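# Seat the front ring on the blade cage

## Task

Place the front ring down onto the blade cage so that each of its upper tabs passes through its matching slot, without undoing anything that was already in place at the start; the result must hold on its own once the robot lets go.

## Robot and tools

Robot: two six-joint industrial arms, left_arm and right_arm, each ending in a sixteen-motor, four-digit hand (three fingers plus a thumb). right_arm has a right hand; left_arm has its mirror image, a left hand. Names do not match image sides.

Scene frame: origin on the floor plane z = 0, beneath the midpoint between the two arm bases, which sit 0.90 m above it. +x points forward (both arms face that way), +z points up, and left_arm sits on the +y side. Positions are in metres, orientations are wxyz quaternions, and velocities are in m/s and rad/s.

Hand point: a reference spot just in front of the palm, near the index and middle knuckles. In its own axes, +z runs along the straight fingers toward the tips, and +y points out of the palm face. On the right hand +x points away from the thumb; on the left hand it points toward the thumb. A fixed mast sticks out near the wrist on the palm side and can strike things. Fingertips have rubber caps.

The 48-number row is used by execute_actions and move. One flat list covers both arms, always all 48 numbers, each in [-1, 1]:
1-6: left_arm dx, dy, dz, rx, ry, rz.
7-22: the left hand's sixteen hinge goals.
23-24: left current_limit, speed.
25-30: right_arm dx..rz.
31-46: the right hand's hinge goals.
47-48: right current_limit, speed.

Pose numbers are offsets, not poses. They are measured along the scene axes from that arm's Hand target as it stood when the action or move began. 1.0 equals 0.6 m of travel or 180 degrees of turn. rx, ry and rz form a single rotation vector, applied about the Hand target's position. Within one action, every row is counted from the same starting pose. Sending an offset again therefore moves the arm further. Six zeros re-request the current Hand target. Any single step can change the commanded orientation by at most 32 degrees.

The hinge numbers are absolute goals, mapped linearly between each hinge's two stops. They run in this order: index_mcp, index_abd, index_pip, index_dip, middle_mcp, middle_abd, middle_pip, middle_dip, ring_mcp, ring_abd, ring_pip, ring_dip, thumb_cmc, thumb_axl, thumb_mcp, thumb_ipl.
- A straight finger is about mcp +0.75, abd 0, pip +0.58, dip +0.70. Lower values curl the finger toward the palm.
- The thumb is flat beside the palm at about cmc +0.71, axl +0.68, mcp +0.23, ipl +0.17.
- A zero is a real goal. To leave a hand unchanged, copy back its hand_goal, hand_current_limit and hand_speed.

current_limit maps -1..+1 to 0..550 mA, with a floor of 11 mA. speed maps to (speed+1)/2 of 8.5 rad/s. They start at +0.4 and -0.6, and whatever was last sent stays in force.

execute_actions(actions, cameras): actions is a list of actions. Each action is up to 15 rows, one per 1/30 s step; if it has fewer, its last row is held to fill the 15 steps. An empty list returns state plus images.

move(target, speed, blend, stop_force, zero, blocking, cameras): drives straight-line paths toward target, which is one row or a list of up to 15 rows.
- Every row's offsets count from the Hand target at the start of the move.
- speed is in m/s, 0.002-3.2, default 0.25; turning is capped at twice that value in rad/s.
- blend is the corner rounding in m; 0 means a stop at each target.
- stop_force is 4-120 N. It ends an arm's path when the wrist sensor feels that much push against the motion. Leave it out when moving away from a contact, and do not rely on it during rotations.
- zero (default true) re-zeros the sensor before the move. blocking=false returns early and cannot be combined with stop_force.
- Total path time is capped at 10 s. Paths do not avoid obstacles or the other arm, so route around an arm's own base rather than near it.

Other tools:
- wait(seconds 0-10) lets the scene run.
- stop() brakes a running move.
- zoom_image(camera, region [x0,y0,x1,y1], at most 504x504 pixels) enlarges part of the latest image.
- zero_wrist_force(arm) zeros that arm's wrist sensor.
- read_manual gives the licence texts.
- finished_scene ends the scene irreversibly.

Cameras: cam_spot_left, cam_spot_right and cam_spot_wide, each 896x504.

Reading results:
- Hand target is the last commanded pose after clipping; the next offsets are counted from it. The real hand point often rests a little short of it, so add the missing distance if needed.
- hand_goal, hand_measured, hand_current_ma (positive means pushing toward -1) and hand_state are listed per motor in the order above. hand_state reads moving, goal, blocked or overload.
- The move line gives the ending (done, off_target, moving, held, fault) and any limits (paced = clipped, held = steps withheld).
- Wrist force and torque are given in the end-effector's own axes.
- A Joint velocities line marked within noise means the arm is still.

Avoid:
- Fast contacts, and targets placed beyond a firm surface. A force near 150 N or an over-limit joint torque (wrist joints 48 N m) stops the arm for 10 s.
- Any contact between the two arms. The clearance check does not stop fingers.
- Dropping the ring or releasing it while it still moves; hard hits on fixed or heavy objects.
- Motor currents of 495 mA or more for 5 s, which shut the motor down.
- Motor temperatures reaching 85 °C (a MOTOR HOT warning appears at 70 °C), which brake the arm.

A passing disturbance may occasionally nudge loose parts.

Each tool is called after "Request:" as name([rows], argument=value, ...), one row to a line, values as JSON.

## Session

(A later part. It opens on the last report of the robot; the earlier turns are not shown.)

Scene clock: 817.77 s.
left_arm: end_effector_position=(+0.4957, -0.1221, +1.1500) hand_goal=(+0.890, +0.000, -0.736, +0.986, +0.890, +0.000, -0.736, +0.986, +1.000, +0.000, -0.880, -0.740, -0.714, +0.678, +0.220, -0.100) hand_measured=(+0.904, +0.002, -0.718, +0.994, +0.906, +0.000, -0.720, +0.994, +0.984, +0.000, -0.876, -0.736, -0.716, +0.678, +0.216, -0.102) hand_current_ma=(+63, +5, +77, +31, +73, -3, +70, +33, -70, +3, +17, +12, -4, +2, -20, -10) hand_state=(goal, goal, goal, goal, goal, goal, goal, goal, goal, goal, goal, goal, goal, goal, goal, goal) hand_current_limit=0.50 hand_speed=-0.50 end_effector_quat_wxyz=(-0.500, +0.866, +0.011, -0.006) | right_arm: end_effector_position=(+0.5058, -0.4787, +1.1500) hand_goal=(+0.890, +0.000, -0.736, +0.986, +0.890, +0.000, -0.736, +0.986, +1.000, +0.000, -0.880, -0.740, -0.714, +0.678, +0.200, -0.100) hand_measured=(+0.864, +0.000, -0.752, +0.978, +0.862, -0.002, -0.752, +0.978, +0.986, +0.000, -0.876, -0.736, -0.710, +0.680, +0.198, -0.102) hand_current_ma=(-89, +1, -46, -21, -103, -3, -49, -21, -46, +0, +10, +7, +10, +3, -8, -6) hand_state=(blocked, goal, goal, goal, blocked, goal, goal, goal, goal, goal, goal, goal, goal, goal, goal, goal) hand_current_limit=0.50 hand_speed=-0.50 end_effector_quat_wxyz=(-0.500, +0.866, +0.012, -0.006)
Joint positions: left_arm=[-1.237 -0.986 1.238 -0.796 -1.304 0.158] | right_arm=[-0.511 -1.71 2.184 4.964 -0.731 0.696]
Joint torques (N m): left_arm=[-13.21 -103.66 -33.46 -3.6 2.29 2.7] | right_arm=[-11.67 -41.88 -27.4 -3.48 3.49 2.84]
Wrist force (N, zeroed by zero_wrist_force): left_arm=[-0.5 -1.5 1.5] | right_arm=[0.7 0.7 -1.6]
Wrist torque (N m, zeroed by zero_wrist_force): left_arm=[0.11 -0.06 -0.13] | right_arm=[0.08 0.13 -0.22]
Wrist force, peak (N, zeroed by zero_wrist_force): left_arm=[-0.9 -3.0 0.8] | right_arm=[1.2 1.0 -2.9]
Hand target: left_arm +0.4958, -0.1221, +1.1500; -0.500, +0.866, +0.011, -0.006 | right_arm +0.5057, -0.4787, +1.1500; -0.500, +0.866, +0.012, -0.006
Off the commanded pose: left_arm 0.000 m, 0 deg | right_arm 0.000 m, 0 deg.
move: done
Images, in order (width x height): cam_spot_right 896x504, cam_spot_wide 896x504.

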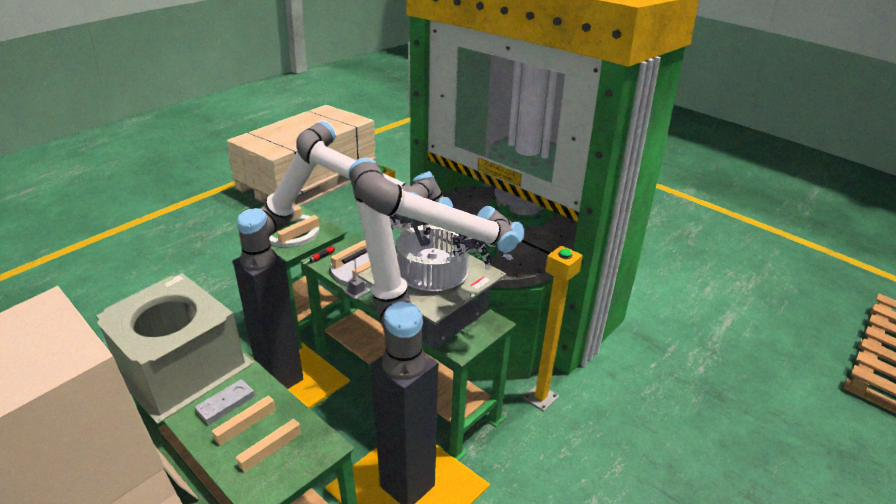

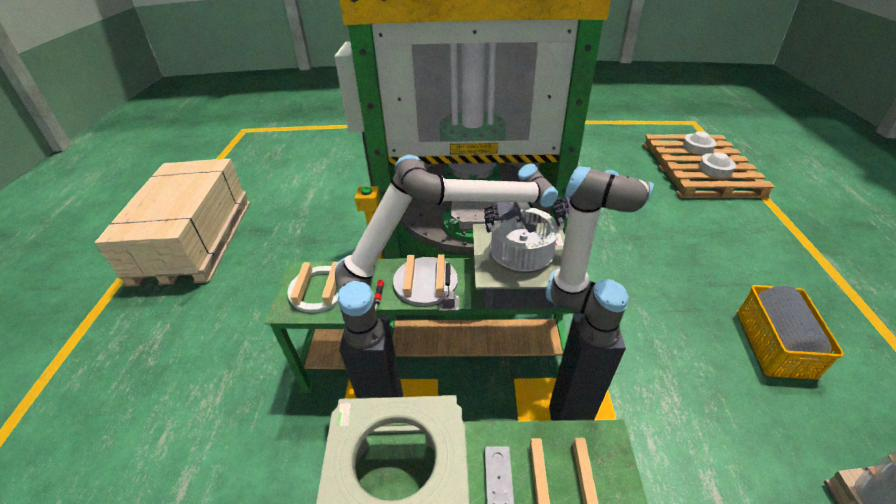

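Request:
move([
  [-0.0069,-0.00038,0,0,0,0.01111,0.89,0,-0.737,0.986,0.89,0,-0.737,0.986,1.0,0,-0.88,-0.74,-0.714,0.678,0.22,-0.1,0.5,-0.5,0.01392,0.00078,0,0,0,0.01111,0.89,0,-0.737,0.986,0.89,0,-0.737,0.986,1.0,0,-0.88,-0.74,-0.714,0.678,0.20,-0.1,0.5,-0.5],
  [-0.01368,-0.00093,0,0,0,0.02222,0.89,0,-0.737,0.986,0.89,0,-0.737,0.986,1.0,0,-0.88,-0.74,-0.714,0.678,0.22,-0.1,0.5,-0.5,0.02782,0.0019,0,0,0,0.02222,0.89,0,-0.737,0.986,0.89,0,-0.737,0.986,1.0,0,-0.88,-0.74,-0.714,0.678,0.20,-0.1,0.5,-0.5],
], speed=0.0175, blend=[0.001,0], cameras=["cam_spot_right", "cam_spot_wide"])

Request:
zoom_image(camera="cam_spot_right", region=[404, 250, 434, 270])

Request:
zoom_image(camera="cam_spot_wide", region=[524, 234, 560, 258])

Scene clock: 821.03 s.
left_arm: end_effector_position=(+0.4876, -0.1227, +1.1500) hand_goal=(+0.890, +0.000, -0.736, +0.986, +0.890, +0.000, -0.736, +0.986, +1.000, +0.000, -0.880, -0.740, -0.714, +0.678, +0.220, -0.100) hand_measured=(+0.904, +0.002, -0.718, +0.994, +0.906, +0.000, -0.720, +0.994, +0.984, +0.000, -0.876, -0.736, -0.716, +0.678, +0.216, -0.102) hand_current_ma=(+63, +5, +77, +31, +73, -3, +70, +33, -70, +3, +17, +12, -4, +2, -20, -10) hand_state=(goal, goal, goal, goal, goal, goal, goal, goal, goal, goal, goal, goal, goal, goal, goal, goal) hand_current_limit=0.50 hand_speed=-0.50 end_effector_quat_wxyz=(-0.500, +0.865, +0.041, -0.023) | right_arm: end_effector_position=(+0.5223, -0.4775, +1.1500) hand_goal=(+0.890, +0.000, -0.736, +0.986, +0.890, +0.000, -0.736, +0.986, +1.000, +0.000, -0.880, -0.740, -0.714, +0.678, +0.200, -0.100) hand_measured=(+0.864, +0.000, -0.752, +0.978, +0.862, +0.000, -0.752, +0.978, +0.986, +0.000, -0.876, -0.736, -0.710, +0.680, +0.198, -0.102) hand_current_ma=(-89, +1, -46, -21, -103, +0, -49, -21, -46, +0, +10, +7, +10, +3, -8, -6) hand_state=(blocked, goal, goal, goal, blocked, goal, goal, goal, goal, goal, goal, goal, goal, goal, goal, goal) hand_current_limit=0.50 hand_speed=-0.50 end_effector_quat_wxyz=(-0.500, +0.865, +0.042, -0.023)
Joint positions: left_arm=[-1.233 -0.98 1.227 -0.783 -1.36 0.123] | right_arm=[-0.48 -1.658 2.134 4.992 -0.757 0.655]
Joint torques (N m): left_arm=[12.38 -78.52 -48.33 1.72 -1.95 -1.36] | right_arm=[14.3 -21.61 -48.94 -0.03 -0.72 -2.47]
Wrist force (N, zeroed by zero_wrist_force): left_arm=[0.7 -2.3 1.0] | right_arm=[-0.7 1.5 -1.8]
Wrist torque (N m, zeroed by zero_wrist_force): left_arm=[0.08 0.05 0.00] | right_arm=[0.04 -0.02 0.12]
Wrist force, peak (N, zeroed by zero_wrist_force): left_arm=[0.6 -2.3 1.3] | right_arm=[-1.0 1.6 -2.3]
Hand target: left_arm +0.4875, -0.1227, +1.1500; -0.500, +0.865, +0.041, -0.023 | right_arm +0.5224, -0.4775, +1.1500; -0.500, +0.865, +0.042, -0.023
Off the commanded pose: left_arm 0.000 m, 0 deg | right_arm 0.000 m, 0 deg.
move: done
Images, in order (width x height): cam_spot_right 896x504, cam_spot_wide 896x504.

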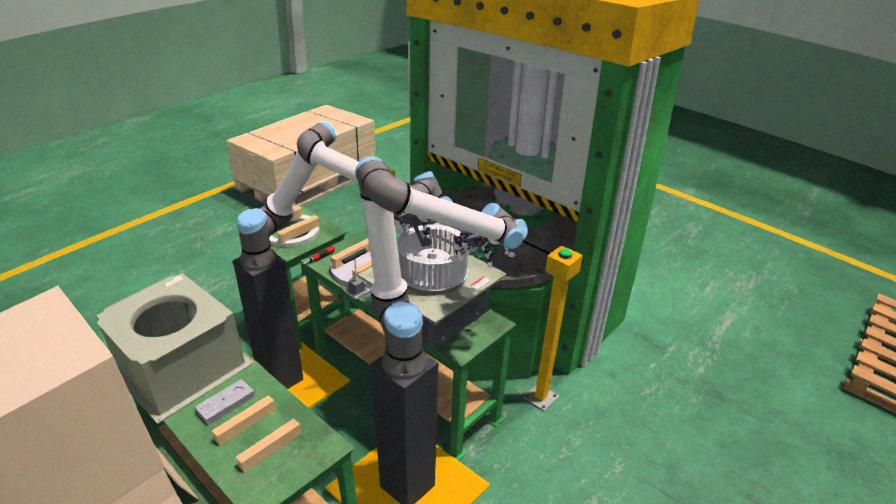

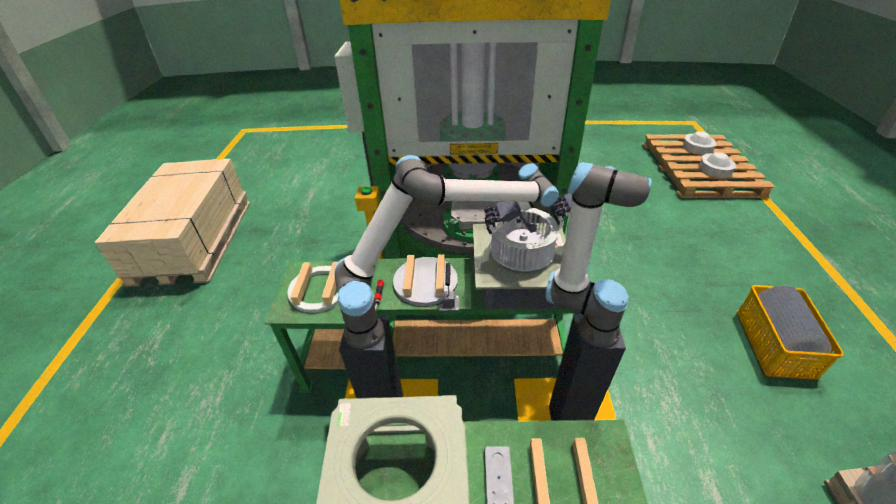

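Scaled by 16.800.

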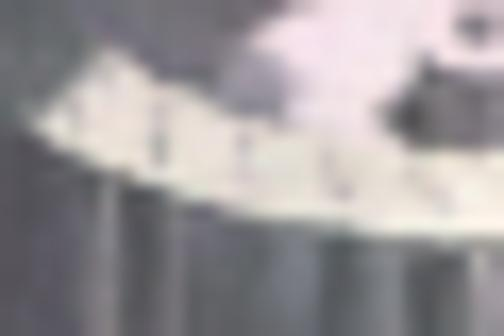

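Scaled by 14.000.

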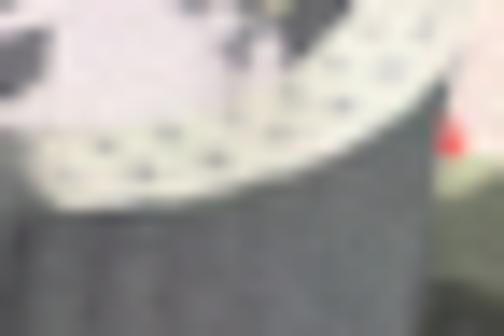

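Request:
move([
  [-0.00195,0.0199,0,0,0,0,0.89,0,-0.737,0.986,0.89,0,-0.737,0.986,1.0,0,-0.88,-0.74,-0.714,0.678,0.22,-0.1,0.5,-0.5,0.00195,-0.0199,0,0,0,0,0.89,0,-0.737,0.986,0.89,0,-0.737,0.986,1.0,0,-0.88,-0.74,-0.714,0.678,0.20,-0.1,0.5,-0.5],
  [-0.00195,0.0199,0.05833,0,0,0,0.89,0,-0.737,0.986,0.89,0,-0.737,0.986,1.0,0,-0.88,-0.74,-0.714,0.678,0.22,-0.1,0.5,-0.5,0.00195,-0.0199,0.05833,0,0,0,0.89,0,-0.737,0.986,0.89,0,-0.737,0.986,1.0,0,-0.88,-0.74,-0.714,0.678,0.20,-0.1,0.5,-0.5],
  [0.01917,0.02117,0.05833,0,0,-0.0311,0.89,0,-0.737,0.986,0.89,0,-0.737,0.986,1.0,0,-0.88,-0.74,-0.714,0.678,0.22,-0.1,0.5,-0.5,-0.039,-0.02417,0.05833,0,0,-0.0311,0.89,0,-0.737,0.986,0.89,0,-0.737,0.986,1.0,0,-0.88,-0.74,-0.714,0.678,0.20,-0.1,0.5,-0.5],
  [0.01917,-0.03767,0.05833,0,0,-0.0311,0.89,0,-0.737,0.986,0.89,0,-0.737,0.986,1.0,0,-0.88,-0.74,-0.714,0.678,0.22,-0.1,0.5,-0.5,-0.039,0.037,0.05833,0,0,-0.0311,0.89,0,-0.737,0.986,0.89,0,-0.737,0.986,1.0,0,-0.88,-0.74,-0.714,0.678,0.20,-0.1,0.5,-0.5],
  [0.01917,-0.03767,0.02833,0,0,-0.0311,0.89,0,-0.737,0.986,0.89,0,-0.737,0.986,1.0,0,-0.88,-0.74,-0.714,0.678,0.22,-0.1,0.5,-0.5,-0.039,0.037,0.02833,0,0,-0.0311,0.89,0,-0.737,0.986,0.89,0,-0.737,0.986,1.0,0,-0.88,-0.74,-0.714,0.678,0.20,-0.1,0.5,-0.5],
], speed=[0.04,0.08,0.08,0.08,0.03], blend=[0.003,0.005,0.003,0.003,0])

Request:
move(target=[0,0,-0.00333,0,0,0,0.89,0,-0.737,0.986,0.89,0,-0.737,0.986,1.0,0,-0.88,-0.74,-0.714,0.678,0.22,-0.1,0.5,-0.5,0,0,-0.00333,0,0,0,0.89,0,-0.737,0.986,0.89,0,-0.737,0.986,1.0,0,-0.88,-0.74,-0.714,0.678,0.20,-0.1,0.5,-0.5], speed=0.02)

Request:
move(target=[0,0,-0.00333,0,0,0,0.89,0,-0.737,0.986,0.89,0,-0.737,0.986,1.0,0,-0.88,-0.74,-0.714,0.678,0.22,-0.1,0.5,-0.5,0,0,-0.00333,0,0,0,0.89,0,-0.737,0.986,0.89,0,-0.737,0.986,1.0,0,-0.88,-0.74,-0.714,0.678,0.20,-0.1,0.5,-0.5], speed=0.02, cameras=["cam_spot_right"])

Scene clock: 825.57 s.
left_arm: end_effector_position=(+0.4990, -0.1453, +1.1672) hand_goal=(+0.890, +0.000, -0.736, +0.986, +0.890, +0.000, -0.736, +0.986, +1.000, +0.000, -0.880, -0.740, -0.714, +0.678, +0.220, -0.100) hand_measured=(+0.884, +0.002, -0.732, +0.988, +0.886, +0.000, -0.732, +0.988, +0.984, +0.000, -0.876, -0.736, -0.716, +0.678, +0.216, -0.102) hand_current_ma=(-22, +5, +16, +11, -21, -3, +13, +11, -70, +3, +17, +12, -4, +2, -20, -10) hand_state=(goal, goal, goal, goal, goal, goal, goal, goal, goal, goal, goal, goal, goal, goal, goal, goal) hand_current_limit=0.50 hand_speed=-0.50 end_effector_quat_wxyz=(-0.500, +0.866, -0.001, +0.001) | right_arm: end_effector_position=(+0.4990, -0.4553, +1.1672) hand_goal=(+0.890, +0.000, -0.736, +0.986, +0.890, +0.000, -0.736, +0.986, +1.000, +0.000, -0.880, -0.740, -0.714, +0.678, +0.200, -0.100) hand_measured=(+0.874, +0.000, -0.738, +0.984, +0.872, +0.000, -0.738, +0.984, +0.986, +0.000, -0.876, -0.736, -0.710, +0.680, +0.198, -0.102) hand_current_ma=(-51, +1, -4, -6, -56, +0, -4, -5, -46, +0, +9, +7, +10, +3, -8, -6) hand_state=(goal, goal, goal, goal, goal, goal, goal, goal, goal, goal, goal, goal, goal, goal, goal, goal) hand_current_limit=0.50 hand_speed=-0.50 end_effector_quat_wxyz=(-0.500, +0.866, +0.000, +0.001)
Joint positions: left_arm=[-1.246 -0.961 1.166 -0.752 -1.288 0.168] | right_arm=[-0.483 -1.757 2.198 4.947 -0.694 0.763]
Joint torques (N m): left_arm=[-13.49 -79.85 -32.67 -2.26 -1.72 -1.95] | right_arm=[11.81 -12.3 -29.41 -4.23 3.81 3.17]
Wrist force (N, zeroed by zero_wrist_force): left_arm=[0.0 0.5 0.1] | right_arm=[-0.1 0.9 0.3]
Wrist torque (N m, zeroed by zero_wrist_force): left_arm=[0.02 0.03 -0.01] | right_arm=[0.05 0.05 -0.24]
Wrist force, peak (N, zeroed by zero_wrist_force): left_arm=[0.9 -2.5 1.2] | right_arm=[-1.0 1.8 -1.9]
Hand target: left_arm +0.4990, -0.1453, +1.1670; -0.500, +0.866, -0.001, +0.001 | right_arm +0.4990, -0.4553, +1.1670; -0.500, +0.866, +0.000, +0.001
Off the commanded pose: left_arm 0.000 m, 0 deg | right_arm 0.000 m, 0 deg.
move: done

Scene clock: 826.27 s.
left_arm: end_effector_position=(+0.4990, -0.1453, +1.1651) hand_goal=(+0.890, +0.000, -0.736, +0.986, +0.890, +0.000, -0.736, +0.986, +1.000, +0.000, -0.880, -0.740, -0.714, +0.678, +0.220, -0.100) hand_measured=(+0.884, +0.002, -0.732, +0.988, +0.886, +0.000, -0.732, +0.988, +0.984, +0.000, -0.876, -0.736, -0.716, +0.678, +0.216, -0.102) hand_current_ma=(-22, +5, +16, +11, -21, -3, +13, +11, -70, +3, +17, +12, -4, +2, -20, -10) hand_state=(goal, goal, goal, goal, goal, goal, goal, goal, goal, goal, goal, goal, goal, goal, goal, goal) hand_current_limit=0.50 hand_speed=-0.50 end_effector_quat_wxyz=(-0.500, +0.866, -0.001, +0.001) | right_arm: end_effector_position=(+0.4990, -0.4553, +1.1652) hand_goal=(+0.890, +0.000, -0.736, +0.986, +0.890, +0.000, -0.736, +0.986, +1.000, +0.000, -0.880, -0.740, -0.714, +0.678, +0.200, -0.100) hand_measured=(+0.874, +0.000, -0.738, +0.984, +0.872, +0.000, -0.738, +0.984, +0.986, +0.000, -0.876, -0.736, -0.710, +0.680, +0.198, -0.102) hand_current_ma=(-51, +1, -4, -6, -56, +0, -4, -5, -46, +0, +9, +7, +10, +3, -8, -6) hand_state=(goal, goal, goal, goal, goal, goal, goal, goal, goal, goal, goal, goal, goal, goal, goal, goal) hand_current_limit=0.50 hand_speed=-0.50 end_effector_quat_wxyz=(-0.500, +0.866, +0.000, +0.001)
Joint positions: left_arm=[-1.246 -0.96 1.168 -0.756 -1.288 0.168] | right_arm=[-0.483 -1.755 2.2 4.943 -0.694 0.763]
Joint torques (N m): left_arm=[-12.49 -82.6 -34.75 -3.49 -1.4 -1.67] | right_arm=[11.59 -14.67 -30.09 -4.34 3.8 2.9]
Wrist force (N, zeroed by zero_wrist_force): left_arm=[0.2 0.3 0.2] | right_arm=[-0.2 0.9 0.1]
Wrist torque (N m, zeroed by zero_wrist_force): left_arm=[-0.01 0.00 0.01] | right_arm=[0.07 0.08 -0.25]
Wrist force, peak (N, zeroed by zero_wrist_force): left_arm=[-0.3 0.6 0.1] | right_arm=[-0.1 1.1 0.5]
Hand target: left_arm +0.4990, -0.1453, +1.1650; -0.500, +0.866, -0.001, +0.001 | right_arm +0.4990, -0.4553, +1.1650; -0.500, +0.866, +0.000, +0.001
Off the commanded pose: left_arm 0.000 m, 0 deg | right_arm 0.000 m, 0 deg.
move: done

Scene clock: 826.97 s.
left_arm: end_effector_position=(+0.4990, -0.1453, +1.1632) hand_goal=(+0.890, +0.000, -0.736, +0.986, +0.890, +0.000, -0.736, +0.986, +1.000, +0.000, -0.880, -0.740, -0.714, +0.678, +0.220, -0.100) hand_measured=(+0.884, +0.002, -0.732, +0.988, +0.886, +0.000, -0.732, +0.988, +0.984, +0.000, -0.876, -0.736, -0.716, +0.678, +0.216, -0.102) hand_current_ma=(-22, +5, +16, +11, -21, -3, +13, +11, -70, +3, +17, +12, -4, +2, -20, -10) hand_state=(goal, goal, goal, goal, goal, goal, goal, goal, goal, goal, goal, goal, goal, goal, goal, goal) hand_current_limit=0.50 hand_speed=-0.50 end_effector_quat_wxyz=(-0.500, +0.866, -0.001, +0.001) | right_arm: end_effector_position=(+0.4990, -0.4553, +1.1632) hand_goal=(+0.890, +0.000, -0.736, +0.986, +0.890, +0.000, -0.736, +0.986, +1.000, +0.000, -0.880, -0.740, -0.714, +0.678, +0.200, -0.100) hand_measured=(+0.876, +0.000, -0.738, +0.984, +0.876, +0.000, -0.738, +0.984, +0.986, +0.000, -0.876, -0.736, -0.710, +0.680, +0.198, -0.102) hand_current_ma=(-46, +1, -4, -6, -41, +0, -8, -5, -46, +0, +9, +7, +10, +3, -8, -6) hand_state=(goal, goal, goal, goal, goal, goal, goal, goal, goal, goal, goal, goal, goal, goal, goal, goal) hand_current_limit=0.50 hand_speed=-0.50 end_effector_quat_wxyz=(-0.500, +0.866, +0.000, +0.001)
Joint positions: left_arm=[-1.246 -0.959 1.171 -0.759 -1.288 0.168] | right_arm=[-0.483 -1.753 2.203 4.939 -0.694 0.763]
Joint torques (N m): left_arm=[-13.15 -80.36 -33.89 -3.5 -1.55 -1.37] | right_arm=[12.12 -11.97 -28.79 -3.78 3.58 2.7]
Wrist force (N, zeroed by zero_wrist_force): left_arm=[0.2 0.4 0.1] | right_arm=[-0.3 -0.5 -0.7]
Wrist torque (N m, zeroed by zero_wrist_force): left_arm=[0.01 0.01 0.00] | right_arm=[0.09 0.02 -0.25]
Wrist force, peak (N, zeroed by zero_wrist_force): left_arm=[0.2 0.7 0.3] | right_arm=[0.4 0.7 0.8]
Hand target: left_arm +0.4990, -0.1453, +1.1630; -0.500, +0.866, -0.001, +0.001 | right_arm +0.4990, -0.4553, +1.1630; -0.500, +0.866, +0.000, +0.001
Off the commanded pose: left_arm 0.000 m, 0 deg | right_arm 0.000 m, 0 deg.
move: done
Images, in order (width x height): cam_spot_right 896x504.

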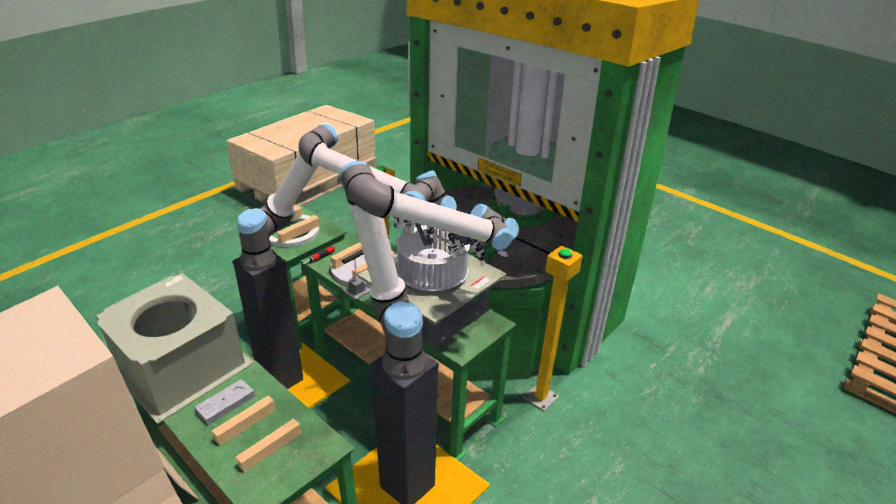

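Request:
move([
  [0,0,0.03333,0,0,0,0.89,0,-0.737,0.986,0.89,0,-0.737,0.986,1.0,0,-0.88,-0.74,-0.714,0.678,0.22,-0.1,0.5,-0.5,0,0,0.03333,0,0,0,0.89,0,-0.737,0.986,0.89,0,-0.737,0.986,1.0,0,-0.88,-0.74,-0.714,0.678,0.20,-0.1,0.5,-0.5],
  [0,0.05883,0.03333,0,0,0,0.93,0,-0.70,0.986,0.93,0,-0.70,0.986,1.0,0,-0.88,-0.74,-0.714,0.678,0.22,-0.1,0.5,-0.5,0,-0.06117,0.03333,0,0,0,0.93,0,-0.70,0.986,0.93,0,-0.70,0.986,1.0,0,-0.88,-0.74,-0.714,0.678,0.20,-0.1,0.5,-0.5],
  [0,0.05883,-0.02167,0,0,0,0.89,0,-0.737,0.986,0.89,0,-0.737,0.986,1.0,0,-0.88,-0.74,-0.714,0.678,0.22,-0.1,0.5,-0.5,0,-0.06117,-0.02167,0,0,0,0.89,0,-0.737,0.986,0.89,0,-0.737,0.986,1.0,0,-0.88,-0.74,-0.714,0.678,0.20,-0.1,0.5,-0.5],
], speed=[0.04,0.08,0.06], blend=[0.003,0,0])

Request:
zero_wrist_force(arm="left_arm")

Request:
zero_wrist_force(arm="right_arm")

Request:
move(target=[0,-0.02017,0.00167,0,0,0,0.89,0,-0.737,0.986,0.89,0,-0.737,0.986,1.0,0,-0.88,-0.74,-0.714,0.678,0.22,-0.1,0.5,-0.5,0,0.02217,0.00167,0,0,0,0.89,0,-0.737,0.986,0.89,0,-0.737,0.986,1.0,0,-0.88,-0.74,-0.714,0.678,0.20,-0.1,0.5,-0.5], speed=0.02)

Request:
move(target=[0,-0.00833,0,0,0,0,0.89,0,-0.737,0.986,0.89,0,-0.737,0.986,1.0,0,-0.88,-0.74,-0.714,0.678,0.22,-0.1,0.5,-0.5,0,0.00833,0,0,0,0,0.89,0,-0.737,0.986,0.89,0,-0.737,0.986,1.0,0,-0.88,-0.74,-0.714,0.678,0.20,-0.1,0.5,-0.5], speed=0.02)

Scene clock: 832.40 s.
left_arm: end_effector_position=(+0.4990, -0.1100, +1.1500) hand_goal=(+0.890, +0.000, -0.736, +0.986, +0.890, +0.000, -0.736, +0.986, +1.000, +0.000, -0.880, -0.740, -0.714, +0.678, +0.220, -0.100) hand_measured=(+0.884, +0.002, -0.732, +0.988, +0.886, +0.000, -0.732, +0.988, +0.984, +0.000, -0.876, -0.736, -0.716, +0.678, +0.216, -0.102) hand_current_ma=(-23, +5, +17, +11, -22, -3, +14, +10, -70, +3, +17, +12, -4, +2, -20, -10) hand_state=(goal, goal, goal, goal, goal, goal, goal, goal, goal, goal, goal, goal, goal, goal, goal, goal) hand_current_limit=0.50 hand_speed=-0.50 end_effector_quat_wxyz=(-0.500, +0.866, -0.001, +0.001) | right_arm: end_effector_position=(+0.4990, -0.4920, +1.1500) hand_goal=(+0.890, +0.000, -0.736, +0.986, +0.890, +0.000, -0.736, +0.986, +1.000, +0.000, -0.880, -0.740, -0.714, +0.678, +0.200, -0.100) hand_measured=(+0.886, +0.000, -0.732, +0.984, +0.884, +0.000, -0.732, +0.984, +0.986, +0.000, -0.876, -0.736, -0.710, +0.680, +0.198, -0.102) hand_current_ma=(-12, +1, +8, -6, -14, +0, +8, -5, -46, +0, +9, +7, +10, +3, -8, -6) hand_state=(goal, goal, goal, goal, goal, goal, goal, goal, goal, goal, goal, goal, goal, goal, goal, goal) hand_current_limit=0.50 hand_speed=-0.50 end_effector_quat_wxyz=(-0.500, +0.866, +0.000, +0.001)
Joint positions: left_arm=[-1.234 -1.007 1.272 -0.814 -1.277 0.174] | right_arm=[-0.547 -1.726 2.196 4.974 -0.736 0.689]
Joint torques (N m): left_arm=[14.18 -77.56 -33.92 -2.68 -0.44 0.4] | right_arm=[13.59 -14.36 -27.93 -3.76 3.41 2.91]
Wrist force (N, zeroed by zero_wrist_force): left_arm=[0.0 0.0 0.4] | right_arm=[0.1 0.5 0.2]
Wrist torque (N m, zeroed by zero_wrist_force): left_arm=[-0.04 0.01 -0.12] | right_arm=[0.04 0.06 -0.06]
Wrist force, peak (N, zeroed by zero_wrist_force): left_arm=[0.2 0.3 -1.0] | right_arm=[0.4 1.5 -0.1]
Hand target: left_arm +0.4990, -0.1100, +1.1500; -0.500, +0.866, -0.001, +0.001 | right_arm +0.4990, -0.4920, +1.1500; -0.500, +0.866, +0.000, +0.001
Off the commanded pose: left_arm 0.000 m, 0 deg | right_arm 0.000 m, 0 deg.
move: done

Wrist force sensor zeroed.

Wrist force sensor zeroed.

Scene clock: 833.47 s.
left_arm: end_effector_position=(+0.4990, -0.1219, +1.1510) hand_goal=(+0.890, +0.000, -0.736, +0.986, +0.890, +0.000, -0.736, +0.986, +1.000, +0.000, -0.880, -0.740, -0.714, +0.678, +0.220, -0.100) hand_measured=(+0.900, +0.002, -0.720, +0.992, +0.902, +0.000, -0.722, +0.992, +0.984, +0.000, -0.876, -0.736, -0.716, +0.678, +0.216, -0.102) hand_current_ma=(+49, +5, +67, +27, +53, -3, +61, +28, -70, +3, +17, +12, -4, +2, -20, -10) hand_state=(goal, goal, goal, goal, goal, goal, goal, goal, goal, goal, goal, goal, goal, goal, goal, goal) hand_current_limit=0.50 hand_speed=-0.50 end_effector_quat_wxyz=(-0.500, +0.866, -0.001, +0.001) | right_arm: end_effector_position=(+0.4990, -0.4789, +1.1510) hand_goal=(+0.890, +0.000, -0.736, +0.986, +0.890, +0.000, -0.736, +0.986, +1.000, +0.000, -0.880, -0.740, -0.714, +0.678, +0.200, -0.100) hand_measured=(+0.872, +0.000, -0.752, +0.980, +0.870, +0.000, -0.754, +0.980, +0.986, +0.000, -0.876, -0.736, -0.710, +0.680, +0.198, -0.102) hand_current_ma=(-61, +1, -53, -17, -72, +0, -54, -17, -46, +0, +9, +7, +10, +3, -8, -6) hand_state=(goal, goal, goal, goal, blocked, goal, goal, goal, goal, goal, goal, goal, goal, goal, goal, goal) hand_current_limit=0.50 hand_speed=-0.50 end_effector_quat_wxyz=(-0.500, +0.866, +0.000, +0.001)
Joint positions: left_arm=[-1.238 -0.99 1.242 -0.801 -1.281 0.172] | right_arm=[-0.524 -1.733 2.203 4.955 -0.721 0.714]
Joint torques (N m): left_arm=[-15.81 -81.36 -48.94 1.84 -1.59 -2.73] | right_arm=[14.91 -35.43 -26.97 -3.77 3.86 3.71]
Wrist force (N, zeroed by zero_wrist_force): left_arm=[-0.3 -1.2 2.0] | right_arm=[-0.3 -0.5 -3.9]
Wrist torque (N m, zeroed by zero_wrist_force): left_arm=[0.06 0.05 0.10] | right_arm=[0.13 -0.01 -0.18]
Wrist force, peak (N, zeroed by zero_wrist_force): left_arm=[-0.3 -1.2 2.0] | right_arm=[0.0 -1.0 -3.8]
Hand target: left_arm +0.4990, -0.1221, +1.1510; -0.500, +0.866, -0.001, +0.001 | right_arm +0.4990, -0.4787, +1.1510; -0.500, +0.866, +0.000, +0.001
Off the commanded pose: left_arm 0.000 m, 0 deg | right_arm 0.000 m, 0 deg.
move: done

Scene clock: 834.27 s.
left_arm: end_effector_position=(+0.4990, -0.1269, +1.1510) hand_goal=(+0.890, +0.000, -0.736, +0.986, +0.890, +0.000, -0.736, +0.986, +1.000, +0.000, -0.880, -0.740, -0.714, +0.678, +0.220, -0.100) hand_measured=(+0.920, +0.002, -0.706, +0.998, +0.922, +0.000, -0.710, +0.998, +0.984, +0.000, -0.876, -0.736, -0.716, +0.678, +0.216, -0.102) hand_current_ma=(+147, +5, +132, +56, +156, -3, +119, +56, -70, +3, +17, +12, -4, +2, -20, -10) hand_state=(blocked, goal, blocked, goal, blocked, goal, blocked, goal, goal, goal, goal, goal, goal, goal, goal, goal) hand_current_limit=0.50 hand_speed=-0.50 end_effector_quat_wxyz=(-0.500, +0.866, -0.001, +0.001) | right_arm: end_effector_position=(+0.4990, -0.4739, +1.1510) hand_goal=(+0.890, +0.000, -0.736, +0.986, +0.890, +0.000, -0.736, +0.986, +1.000, +0.000, -0.880, -0.740, -0.714, +0.678, +0.200, -0.100) hand_measured=(+0.854, +0.000, -0.774, +0.970, +0.850, +0.000, -0.774, +0.970, +0.986, +0.000, -0.876, -0.736, -0.710, +0.680, +0.198, -0.102) hand_current_ma=(-138, +1, -134, -52, -156, +0, -131, -49, -46, +0, +9, +7, +10, +3, -8, -6) hand_state=(blocked, goal, blocked, goal, blocked, goal, blocked, goal, goal, goal, goal, goal, goal, goal, goal, goal) hand_current_limit=0.50 hand_speed=-0.50 end_effector_quat_wxyz=(-0.500, +0.866, +0.000, +0.001)
Joint positions: left_arm=[-1.24 -0.982 1.23 -0.796 -1.282 0.171] | right_arm=[-0.515 -1.735 2.206 4.946 -0.715 0.724]
Joint torques (N m): left_arm=[-18.59 -74.97 -49.92 1.28 -1.96 -1.79] | right_arm=[16.17 -36.4 -25.3 -3.23 4.16 2.69]
Wrist force (N, zeroed by zero_wrist_force): left_arm=[0.1 -3.4 2.8] | right_arm=[-0.4 -0.8 -7.1]
Wrist torque (N m, zeroed by zero_wrist_force): left_arm=[0.14 0.00 0.14] | right_arm=[0.12 -0.01 -0.19]
Wrist force, peak (N, zeroed by zero_wrist_force): left_arm=[0.1 -3.4 2.8] | right_arm=[-0.4 -0.7 -7.3]
Hand target: left_arm +0.4990, -0.1271, +1.1510; -0.500, +0.866, -0.001, +0.001 | right_arm +0.4990, -0.4737, +1.1510; -0.500, +0.866, +0.000, +0.001
Off the commanded pose: left_arm 0.000 m, 0 deg | right_arm 0.000 m, 0 deg.
move: done

Request:
move(target=[0,0,0.00167,0,0,0,0.89,0,-0.737,0.986,0.89,0,-0.737,0.986,1.0,0,-0.88,-0.74,-0.714,0.678,0.22,-0.1,0.5,-0.5,0,0,0.00417,0,0,0,0.89,0,-0.737,0.986,0.89,0,-0.737,0.986,1.0,0,-0.88,-0.74,-0.714,0.678,0.20,-0.1,0.5,-0.5], speed=0.01)

Scene clock: 835.37 s.
left_arm: end_effector_position=(+0.4990, -0.1271, +1.1519) hand_goal=(+0.890, +0.000, -0.736, +0.986, +0.890, +0.000, -0.736, +0.986, +1.000, +0.000, -0.880, -0.740, -0.714, +0.678, +0.220, -0.100) hand_measured=(+0.922, +0.002, -0.706, +0.998, +0.922, +0.000, -0.708, +0.998, +0.984, +0.000, -0.876, -0.736, -0.716, +0.678, +0.216, -0.102) hand_current_ma=(+149, +5, +134, +56, +159, -3, +121, +56, -70, +3, +17, +12, -4, +2, -20, -10) hand_state=(blocked, goal, blocked, goal, blocked, goal, blocked, goal, goal, goal, goal, goal, goal, goal, goal, goal) hand_current_limit=0.50 hand_speed=-0.50 end_effector_quat_wxyz=(-0.500, +0.866, -0.001, +0.001) | right_arm: end_effector_position=(+0.4990, -0.4737, +1.1533) hand_goal=(+0.890, +0.000, -0.736, +0.986, +0.890, +0.000, -0.736, +0.986, +1.000, +0.000, -0.880, -0.740, -0.714, +0.678, +0.200, -0.100) hand_measured=(+0.850, +0.000, -0.772, +0.970, +0.846, -0.002, -0.770, +0.970, +0.986, +0.000, -0.876, -0.736, -0.710, +0.680, +0.198, -0.102) hand_current_ma=(-150, +1, -120, -53, -168, -2, -118, -50, -46, +0, +9, +7, +10, +3, -8, -6) hand_state=(blocked, goal, blocked, goal, blocked, goal, blocked, goal, goal, goal, goal, goal, goal, goal, goal, goal) hand_current_limit=0.50 hand_speed=-0.50 end_effector_quat_wxyz=(-0.500, +0.866, +0.000, +0.001)
Joint positions: left_arm=[-1.24 -0.982 1.229 -0.794 -1.282 0.171] | right_arm=[-0.515 -1.737 2.204 4.951 -0.715 0.724]
Joint torques (N m): left_arm=[-14.63 -102.89 -48.89 1.74 -1.73 -1.94] | right_arm=[11.44 -37.49 -48.31 0.39 3.93 2.95]
Wrist force (N, zeroed by zero_wrist_force): left_arm=[-0.1 -1.4 1.2] | right_arm=[0.1 1.2 -2.0]
Wrist torque (N m, zeroed by zero_wrist_force): left_arm=[0.13 0.03 0.10] | right_arm=[-0.08 -0.04 -0.16]
Wrist force, peak (N, zeroed by zero_wrist_force): left_arm=[0.0 -3.7 2.9] | right_arm=[-0.5 -0.8 -7.5]
Hand target: left_arm +0.4990, -0.1271, +1.1520; -0.500, +0.866, -0.001, +0.001 | right_arm +0.4990, -0.4737, +1.1535; -0.500, +0.866, +0.000, +0.001
Off the commanded pose: left_arm 0.000 m, 0 deg | right_arm 0.000 m, 0 deg.
move: done

Request:
move(target=[0,-0.005,0,0,0,0,0.89,0,-0.737,0.986,0.89,0,-0.737,0.986,1.0,0,-0.88,-0.74,-0.714,0.678,0.22,-0.1,0.5,-0.5,0,0.005,0.00083,0,0,0,0.89,0,-0.737,0.986,0.89,0,-0.737,0.986,1.0,0,-0.88,-0.74,-0.714,0.678,0.20,-0.1,0.5,-0.5], speed=0.01, cameras=["cam_spot_right", "cam_spot_wide"])

Request:
zoom_image(camera="cam_spot_right", region=[404, 250, 434, 270])

Request:
zoom_image(camera="cam_spot_wide", region=[524, 234, 560, 258])

Scene clock: 836.53 s.
left_arm: end_effector_position=(+0.4990, -0.1299, +1.1520) hand_goal=(+0.890, +0.000, -0.736, +0.986, +0.890, +0.000, -0.736, +0.986, +1.000, +0.000, -0.880, -0.740, -0.714, +0.678, +0.220, -0.100) hand_measured=(+0.930, +0.002, -0.704, +0.998, +0.932, +0.000, -0.706, +0.998, +0.984, +0.000, -0.876, -0.736, -0.716, +0.678, +0.216, -0.102) hand_current_ma=(+195, +5, +150, +56, +204, -3, +134, +56, -70, +3, +17, +12, -4, +2, -20, -10) hand_state=(blocked, goal, blocked, goal, blocked, goal, blocked, goal, goal, goal, goal, goal, goal, goal, goal, goal) hand_current_limit=0.50 hand_speed=-0.50 end_effector_quat_wxyz=(-0.500, +0.866, -0.001, +0.001) | right_arm: end_effector_position=(+0.4990, -0.4709, +1.1540) hand_goal=(+0.890, +0.000, -0.736, +0.986, +0.890, +0.000, -0.736, +0.986, +1.000, +0.000, -0.880, -0.740, -0.714, +0.678, +0.200, -0.100) hand_measured=(+0.842, +0.002, -0.776, +0.966, +0.838, +0.000, -0.774, +0.966, +0.986, +0.000, -0.876, -0.736, -0.710, +0.680, +0.198, -0.102) hand_current_ma=(-188, +2, -141, -65, -210, -2, -138, -61, -46, +0, +9, +7, +10, +3, -8, -6) hand_state=(blocked, goal, blocked, blocked, blocked, goal, blocked, goal, goal, goal, goal, goal, goal, goal, goal, goal) hand_current_limit=0.50 hand_speed=-0.50 end_effector_quat_wxyz=(-0.500, +0.866, +0.000, +0.001)
Joint positions: left_arm=[-1.241 -0.978 1.222 -0.791 -1.283 0.171] | right_arm=[-0.51 -1.739 2.205 4.947 -0.712 0.73]
Joint torques (N m): left_arm=[-16.17 -76.38 -49.32 0.29 -1.83 -2.01] | right_arm=[15.58 -35.21 -26.2 -3.5 4.49 2.78]
Wrist force (N, zeroed by zero_wrist_force): left_arm=[0.0 -4.6 2.6] | right_arm=[-0.6 1.1 -6.6]
Wrist torque (N m, zeroed by zero_wrist_force): left_arm=[0.25 0.04 0.12] | right_arm=[-0.02 0.02 -0.21]
Wrist force, peak (N, zeroed by zero_wrist_force): left_arm=[0.1 -4.7 2.6] | right_arm=[-0.6 1.1 -6.6]
Hand target: left_arm +0.4990, -0.1301, +1.1520; -0.500, +0.866, -0.001, +0.001 | right_arm +0.4990, -0.4707, +1.1540; -0.500, +0.866, +0.000, +0.001
Off the commanded pose: left_arm 0.000 m, 0 deg | right_arm 0.000 m, 0 deg.
move: done
Images, in order (width x height): cam_spot_right 896x504, cam_spot_wide 896x504.

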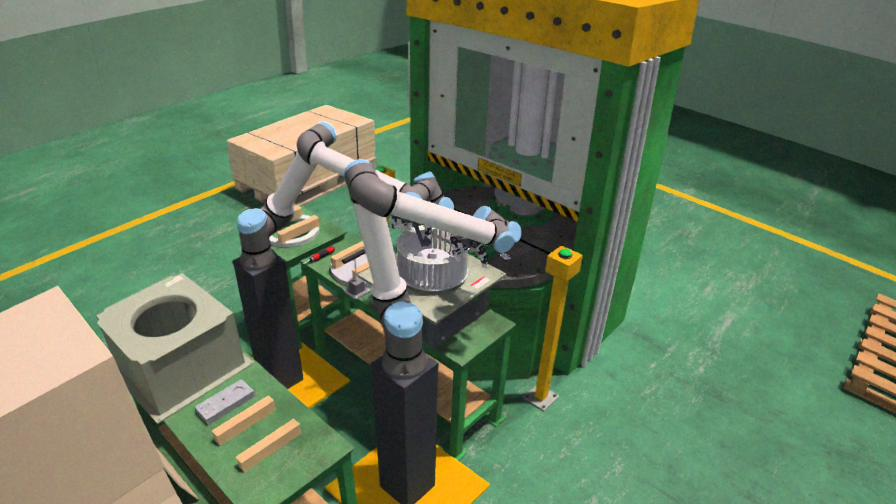

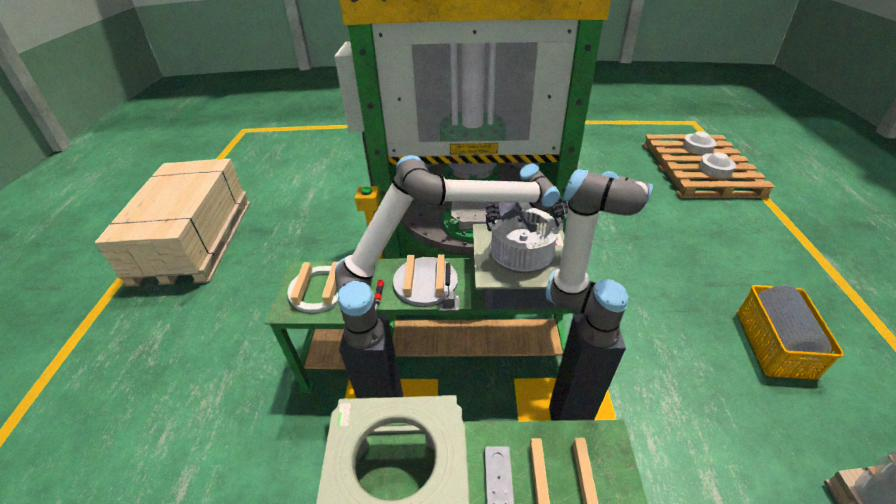

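Scaled by 16.800.

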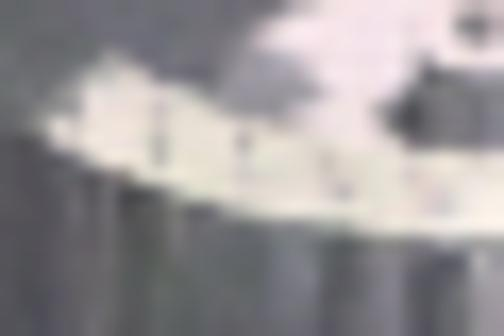

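Scaled by 14.000.

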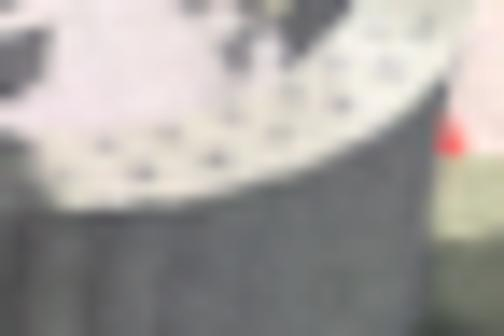

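Request:
move([
  [0,0.0335,0,0,0,0,0.89,0,-0.737,0.986,0.89,0,-0.737,0.986,1.0,0,-0.88,-0.74,-0.714,0.678,0.22,-0.1,0.5,-0.5,0,-0.0355,0,0,0,0,0.89,0,-0.737,0.986,0.89,0,-0.737,0.986,1.0,0,-0.88,-0.74,-0.714,0.678,0.20,-0.1,0.5,-0.5],
  [0,0.0335,-0.01333,0,0,0,0.93,0,-0.70,0.986,0.93,0,-0.70,0.986,1.0,0,-0.88,-0.74,-0.714,0.678,0.22,-0.1,0.5,-0.5,0,-0.0355,-0.015,0,0,0,0.93,0,-0.70,0.986,0.93,0,-0.70,0.986,1.0,0,-0.88,-0.74,-0.714,0.678,0.20,-0.1,0.5,-0.5],
], speed=0.04)

Request:
move(target=[0,0,0,0,0,0,0.89,0,-0.737,0.986,0.89,0,-0.737,0.986,1.0,0,-0.88,-0.74,-0.714,0.678,0.22,-0.1,0.5,-0.5,0,0,0,0,0,0,0.89,0,-0.737,0.986,0.89,0,-0.737,0.986,1.0,0,-0.88,-0.74,-0.714,0.678,0.20,-0.1,0.5,-0.5])

Request:
zero_wrist_force(arm="left_arm")

Request:
zero_wrist_force(arm="right_arm")

Request:
move(target=[0,-0.02017,0,0,0,0,0.89,0,-0.737,0.986,0.89,0,-0.737,0.986,1.0,0,-0.88,-0.74,-0.714,0.678,0.22,-0.1,0.5,-0.5,0,0.02217,0,0,0,0,0.89,0,-0.737,0.986,0.89,0,-0.737,0.986,1.0,0,-0.88,-0.74,-0.714,0.678,0.20,-0.1,0.5,-0.5], speed=0.02)

Scene clock: 841.40 s.
left_arm: end_effector_position=(+0.4990, -0.1100, +1.1440) hand_goal=(+0.930, +0.000, -0.700, +0.986, +0.930, +0.000, -0.700, +0.986, +1.000, +0.000, -0.880, -0.740, -0.714, +0.678, +0.220, -0.100) hand_measured=(+0.912, +0.002, -0.702, +0.988, +0.912, +0.000, -0.702, +0.988, +0.984, +0.000, -0.876, -0.736, -0.716, +0.678, +0.216, -0.102) hand_current_ma=(-85, +5, -11, +11, -82, -3, -9, +10, -70, +3, +17, +12, -4, +2, -20, -10) hand_state=(goal, goal, goal, goal, goal, goal, goal, goal, goal, goal, goal, goal, goal, goal, goal, goal) hand_current_limit=0.50 hand_speed=-0.50 end_effector_quat_wxyz=(-0.500, +0.866, -0.001, +0.001) | right_arm: end_effector_position=(+0.4990, -0.4920, +1.1450) hand_goal=(+0.930, +0.000, -0.700, +0.986, +0.930, +0.000, -0.700, +0.986, +1.000, +0.000, -0.880, -0.740, -0.714, +0.678, +0.200, -0.100) hand_measured=(+0.914, +0.002, -0.702, +0.984, +0.912, -0.002, -0.702, +0.984, +0.986, +0.000, -0.876, -0.736, -0.710, +0.680, +0.198, -0.102) hand_current_ma=(-54, +2, -5, -6, -60, -2, -5, -5, -46, +0, +9, +7, +10, +3, -8, -6) hand_state=(goal, goal, goal, goal, goal, goal, goal, goal, goal, goal, goal, goal, goal, goal, goal, goal) hand_current_limit=0.50 hand_speed=-0.50 end_effector_quat_wxyz=(-0.500, +0.866, +0.000, +0.001)
Joint positions: left_arm=[-1.234 -1.004 1.278 -0.823 -1.277 0.174] | right_arm=[-0.547 -1.721 2.202 4.963 -0.736 0.688]
Joint torques (N m): left_arm=[13.17 -77.58 -32.22 -3.44 2.43 2.68] | right_arm=[-14.06 -14.31 -28.54 -3.93 -0.46 1.74]
Wrist force (N, zeroed by zero_wrist_force): left_arm=[-0.3 0.0 -0.3] | right_arm=[-0.1 0.2 0.2]
Wrist torque (N m, zeroed by zero_wrist_force): left_arm=[0.02 0.03 -0.02] | right_arm=[0.01 0.00 0.17]
Wrist force, peak (N, zeroed by zero_wrist_force): left_arm=[-0.2 -4.8 2.9] | right_arm=[-0.2 1.3 -6.9]
Hand target: left_arm +0.4990, -0.1100, +1.1440; -0.500, +0.866, -0.001, +0.001 | right_arm +0.4990, -0.4920, +1.1450; -0.500, +0.866, +0.000, +0.001
Off the commanded pose: left_arm 0.000 m, 0 deg | right_arm 0.000 m, 0 deg.
move: done

Scene clock: 841.90 s.
left_arm: end_effector_position=(+0.4990, -0.1100, +1.1440) hand_goal=(+0.890, +0.000, -0.736, +0.986, +0.890, +0.000, -0.736, +0.986, +1.000, +0.000, -0.880, -0.740, -0.714, +0.678, +0.220, -0.100) hand_measured=(+0.884, +0.002, -0.732, +0.988, +0.886, +0.000, -0.732, +0.988, +0.984, +0.000, -0.876, -0.736, -0.716, +0.678, +0.216, -0.102) hand_current_ma=(-23, +5, +17, +11, -22, -3, +14, +10, -70, +3, +17, +12, -4, +2, -20, -10) hand_state=(goal, goal, goal, goal, goal, goal, goal, goal, goal, goal, goal, goal, goal, goal, goal, goal) hand_current_limit=0.50 hand_speed=-0.50 end_effector_quat_wxyz=(-0.500, +0.866, -0.001, +0.001) | right_arm: end_effector_position=(+0.4990, -0.4920, +1.1450) hand_goal=(+0.890, +0.000, -0.736, +0.986, +0.890, +0.000, -0.736, +0.986, +1.000, +0.000, -0.880, -0.740, -0.714, +0.678, +0.200, -0.100) hand_measured=(+0.886, +0.002, -0.732, +0.984, +0.884, -0.002, -0.732, +0.984, +0.986, +0.000, -0.876, -0.736, -0.710, +0.680, +0.198, -0.102) hand_current_ma=(-12, +2, +8, -6, -14, -2, +8, -5, -46, +0, +9, +7, +10, +3, -8, -6) hand_state=(goal, goal, goal, goal, goal, goal, goal, goal, goal, goal, goal, goal, goal, goal, goal, goal) hand_current_limit=0.50 hand_speed=-0.50 end_effector_quat_wxyz=(-0.500, +0.866, +0.000, +0.001)
Joint positions: left_arm=[-1.234 -1.004 1.278 -0.823 -1.277 0.174] | right_arm=[-0.547 -1.721 2.202 4.963 -0.736 0.689]
Joint torques (N m): left_arm=[15.49 -78.28 -32.42 -2.87 2.27 2.89] | right_arm=[-11.12 -13.41 -28.26 -3.83 0.03 2.52]
Wrist force (N, zeroed by zero_wrist_force): left_arm=[-0.2 0.4 -0.3] | right_arm=[0.0 0.2 0.2]
Wrist torque (N m, zeroed by zero_wrist_force): left_arm=[0.08 0.02 -0.03] | right_arm=[0.01 -0.01 0.18]
Wrist force, peak (N, zeroed by zero_wrist_force): left_arm=[-0.2 0.6 -0.1] | right_arm=[-0.3 0.5 0.3]
Hand target: left_arm +0.4990, -0.1100, +1.1440; -0.500, +0.866, -0.001, +0.001 | right_arm +0.4990, -0.4920, +1.1450; -0.500, +0.866, +0.000, +0.001
Off the commanded pose: left_arm 0.000 m, 0 deg | right_arm 0.000 m, 0 deg.
move: done

Wrist force sensor zeroed.

Wrist force sensor zeroed.

Scene clock: 842.97 s.
left_arm: end_effector_position=(+0.4990, -0.1219, +1.1440) hand_goal=(+0.890, +0.000, -0.736, +0.986, +0.890, +0.000, -0.736, +0.986, +1.000, +0.000, -0.880, -0.740, -0.714, +0.678, +0.220, -0.100) hand_measured=(+0.902, +0.002, -0.714, +0.996, +0.904, +0.000, -0.714, +0.996, +0.984, +0.000, -0.876, -0.736, -0.716, +0.678, +0.216, -0.102) hand_current_ma=(+61, +5, +103, +40, +64, -3, +97, +42, -70, +3, +17, +12, -4, +2, -20, -10) hand_state=(goal, goal, blocked, goal, goal, goal, blocked, goal, goal, goal, goal, goal, goal, goal, goal, goal) hand_current_limit=0.50 hand_speed=-0.50 end_effector_quat_wxyz=(-0.500, +0.866, -0.001, +0.001) end_effector_velocity=(+0.001, -0.002, +0.000) end_effector_angular_velocity=(-0.002, +0.000, +0.001) | right_arm: end_effector_position=(+0.4990, -0.4789, +1.1450) hand_goal=(+0.890, +0.000, -0.736, +0.986, +0.890, +0.000, -0.736, +0.986, +1.000, +0.000, -0.880, -0.740, -0.714, +0.678, +0.200, -0.100) hand_measured=(+0.868, +0.002, -0.754, +0.980, +0.864, -0.002, -0.754, +0.980, +0.986, +0.000, -0.876, -0.736, -0.710, +0.680, +0.198, -0.102) hand_current_ma=(-79, +2, -57, -18, -90, -2, -58, -18, -46, +0, +9, +7, +10, +3, -8, -6) hand_state=(blocked, goal, goal, goal, blocked, goal, goal, goal, goal, goal, goal, goal, goal, goal, goal, goal) hand_current_limit=0.50 hand_speed=-0.50 end_effector_quat_wxyz=(-0.500, +0.866, +0.000, +0.001)
Joint positions: left_arm=[-1.238 -0.987 1.25 -0.812 -1.281 0.172] | right_arm=[-0.524 -1.727 2.211 4.942 -0.721 0.714]
Joint velocities: left_arm=[0 0.002 -0.005 0.001 -0.001 0] | right_arm=[within noise]
Joint torques (N m): left_arm=[-13.39 -76.01 -52.65 1.65 -1.66 -2.41] | right_arm=[14.7 -38.06 -27.08 -3.35 3.88 3.13]
Wrist force (N, zeroed by zero_wrist_force): left_arm=[0.0 -0.7 3.8] | right_arm=[-0.4 0.0 -3.9]
Wrist torque (N m, zeroed by zero_wrist_force): left_arm=[-0.10 0.01 0.13] | right_arm=[0.05 -0.01 -0.37]
Wrist force, peak (N, zeroed by zero_wrist_force): left_arm=[-0.2 -0.9 3.9] | right_arm=[0.0 0.1 -4.2]
Hand target: left_arm +0.4990, -0.1221, +1.1440; -0.500, +0.866, -0.001, +0.001 | right_arm +0.4990, -0.4787, +1.1450; -0.500, +0.866, +0.000, +0.001
Off the commanded pose: left_arm 0.000 m, 0 deg | right_arm 0.000 m, 0 deg.
move: done

Request:
move(target=[0,-0.00333,0.00083,0,0,0,0.89,0,-0.737,0.986,0.89,0,-0.737,0.986,1.0,0,-0.88,-0.74,-0.714,0.678,0.22,-0.1,0.5,-0.5,0,0.00333,0.00417,0,0,0,0.89,0,-0.737,0.986,0.89,0,-0.737,0.986,1.0,0,-0.88,-0.74,-0.714,0.678,0.20,-0.1,0.5,-0.5], speed=0.01)

Scene clock: 844.13 s.
left_arm: end_effector_position=(+0.4990, -0.1239, +1.1445) hand_goal=(+0.890, +0.000, -0.736, +0.986, +0.890, +0.000, -0.736, +0.986, +1.000, +0.000, -0.880, -0.740, -0.714, +0.678, +0.220, -0.100) hand_measured=(+0.910, +0.002, -0.704, +0.998, +0.912, +0.000, -0.706, +0.998, +0.984, +0.000, -0.876, -0.736, -0.716, +0.678, +0.216, -0.102) hand_current_ma=(+94, +5, +145, +56, +101, -3, +135, +56, -70, +3, +17, +12, -4, +2, -20, -10) hand_state=(goal, goal, blocked, goal, blocked, goal, blocked, goal, goal, goal, goal, goal, goal, goal, goal, goal) hand_current_limit=0.50 hand_speed=-0.50 end_effector_quat_wxyz=(-0.500, +0.866, -0.001, +0.001) | right_arm: end_effector_position=(+0.4990, -0.4769, +1.1473) hand_goal=(+0.890, +0.000, -0.736, +0.986, +0.890, +0.000, -0.736, +0.986, +1.000, +0.000, -0.880, -0.740, -0.714, +0.678, +0.200, -0.100) hand_measured=(+0.854, +0.002, -0.756, +0.976, +0.850, -0.002, -0.756, +0.976, +0.986, +0.000, -0.876, -0.736, -0.710, +0.680, +0.198, -0.102) hand_current_ma=(-137, +2, -60, -28, -150, -2, -60, -26, -46, +0, +9, +7, +10, +3, -8, -6) hand_state=(blocked, goal, goal, goal, blocked, goal, goal, goal, goal, goal, goal, goal, goal, goal, goal, goal) hand_current_limit=0.50 hand_speed=-0.50 end_effector_quat_wxyz=(-0.500, +0.866, +0.000, +0.001)
Joint positions: left_arm=[-1.239 -0.984 1.245 -0.809 -1.282 0.172] | right_arm=[-0.521 -1.73 2.209 4.943 -0.719 0.718]
Joint torques (N m): left_arm=[-15.86 -82 -53.42 0.86 -1.65 -1.77] | right_arm=[14.01 -39.05 -49.58 0.08 4.41 2.82]
Wrist force (N, zeroed by zero_wrist_force): left_arm=[0.6 -1.1 4.9] | right_arm=[0.1 2.6 -2.3]
Wrist torque (N m, zeroed by zero_wrist_force): left_arm=[-0.14 0.02 0.15] | right_arm=[-0.23 -0.07 -0.33]
Wrist force, peak (N, zeroed by zero_wrist_force): left_arm=[0.6 -0.8 5.3] | right_arm=[-0.2 -0.1 -4.6]
Hand target: left_arm +0.4990, -0.1241, +1.1445; -0.500, +0.866, -0.001, +0.001 | right_arm +0.4990, -0.4767, +1.1475; -0.500, +0.866, +0.000, +0.001
Off the commanded pose: left_arm 0.000 m, 0 deg | right_arm 0.000 m, 0 deg.
move: done

Request:
move(target=[0,0,0.00083,0,0,0,0.89,0,-0.737,0.986,0.89,0,-0.737,0.986,1.0,0,-0.88,-0.74,-0.714,0.678,0.22,-0.1,0.5,-0.5,0,0.0025,0.00167,0,0,0,0.89,0,-0.737,0.986,0.89,0,-0.737,0.986,1.0,0,-0.88,-0.74,-0.714,0.678,0.20,-0.1,0.5,-0.5], speed=0.01)

Scene clock: 845.10 s.
left_arm: end_effector_position=(+0.4990, -0.1241, +1.1449) hand_goal=(+0.890, +0.000, -0.736, +0.986, +0.890, +0.000, -0.736, +0.986, +1.000, +0.000, -0.880, -0.740, -0.714, +0.678, +0.220, -0.100) hand_measured=(+0.910, +0.002, -0.702, +0.998, +0.912, +0.000, -0.706, +0.998, +0.984, +0.000, -0.876, -0.736, -0.716, +0.678, +0.216, -0.102) hand_current_ma=(+97, +5, +151, +56, +108, -3, +138, +56, -70, +3, +17, +12, -4, +2, -20, -10) hand_state=(blocked, goal, blocked, goal, blocked, goal, blocked, goal, goal, goal, goal, goal, goal, goal, goal, goal) hand_current_limit=0.50 hand_speed=-0.50 end_effector_quat_wxyz=(-0.500, +0.866, -0.001, +0.001) | right_arm: end_effector_position=(+0.4990, -0.4753, +1.1485) hand_goal=(+0.890, +0.000, -0.736, +0.986, +0.890, +0.000, -0.736, +0.986, +1.000, +0.000, -0.880, -0.740, -0.714, +0.678, +0.200, -0.100) hand_measured=(+0.846, +0.002, -0.758, +0.974, +0.842, -0.002, -0.758, +0.974, +0.986, +0.000, -0.876, -0.736, -0.710, +0.680, +0.198, -0.102) hand_current_ma=(-168, +2, -75, -38, -189, -2, -67, -35, -46, +0, +9, +7, +10, +3, -8, -6) hand_state=(blocked, goal, blocked, goal, blocked, goal, blocked, goal, goal, goal, goal, goal, goal, goal, goal, goal) hand_current_limit=0.50 hand_speed=-0.50 end_effector_quat_wxyz=(-0.500, +0.866, +0.000, +0.001)
Joint positions: left_arm=[-1.239 -0.984 1.244 -0.808 -1.282 0.172] | right_arm=[-0.518 -1.732 2.209 4.943 -0.717 0.721]
Joint torques (N m): left_arm=[-17.58 -104.51 -51.55 1.35 -1.45 -1.67] | right_arm=[16.02 -38.42 -49.32 -3.24 4.33 2.8]
Wrist force (N, zeroed by zero_wrist_force): left_arm=[0.1 -1.0 4.8] | right_arm=[-0.1 3.6 -3.2]
Wrist torque (N m, zeroed by zero_wrist_force): left_arm=[-0.10 0.02 0.13] | right_arm=[-0.20 0.00 -0.35]
Wrist force, peak (N, zeroed by zero_wrist_force): left_arm=[0.6 -0.8 5.3] | right_arm=[0.0 3.7 -3.4]
Hand target: left_arm +0.4990, -0.1241, +1.1450; -0.500, +0.866, -0.001, +0.001 | right_arm +0.4990, -0.4752, +1.1485; -0.500, +0.866, +0.000, +0.001
Off the commanded pose: left_arm 0.000 m, 0 deg | right_arm 0.000 m, 0 deg.
move: done


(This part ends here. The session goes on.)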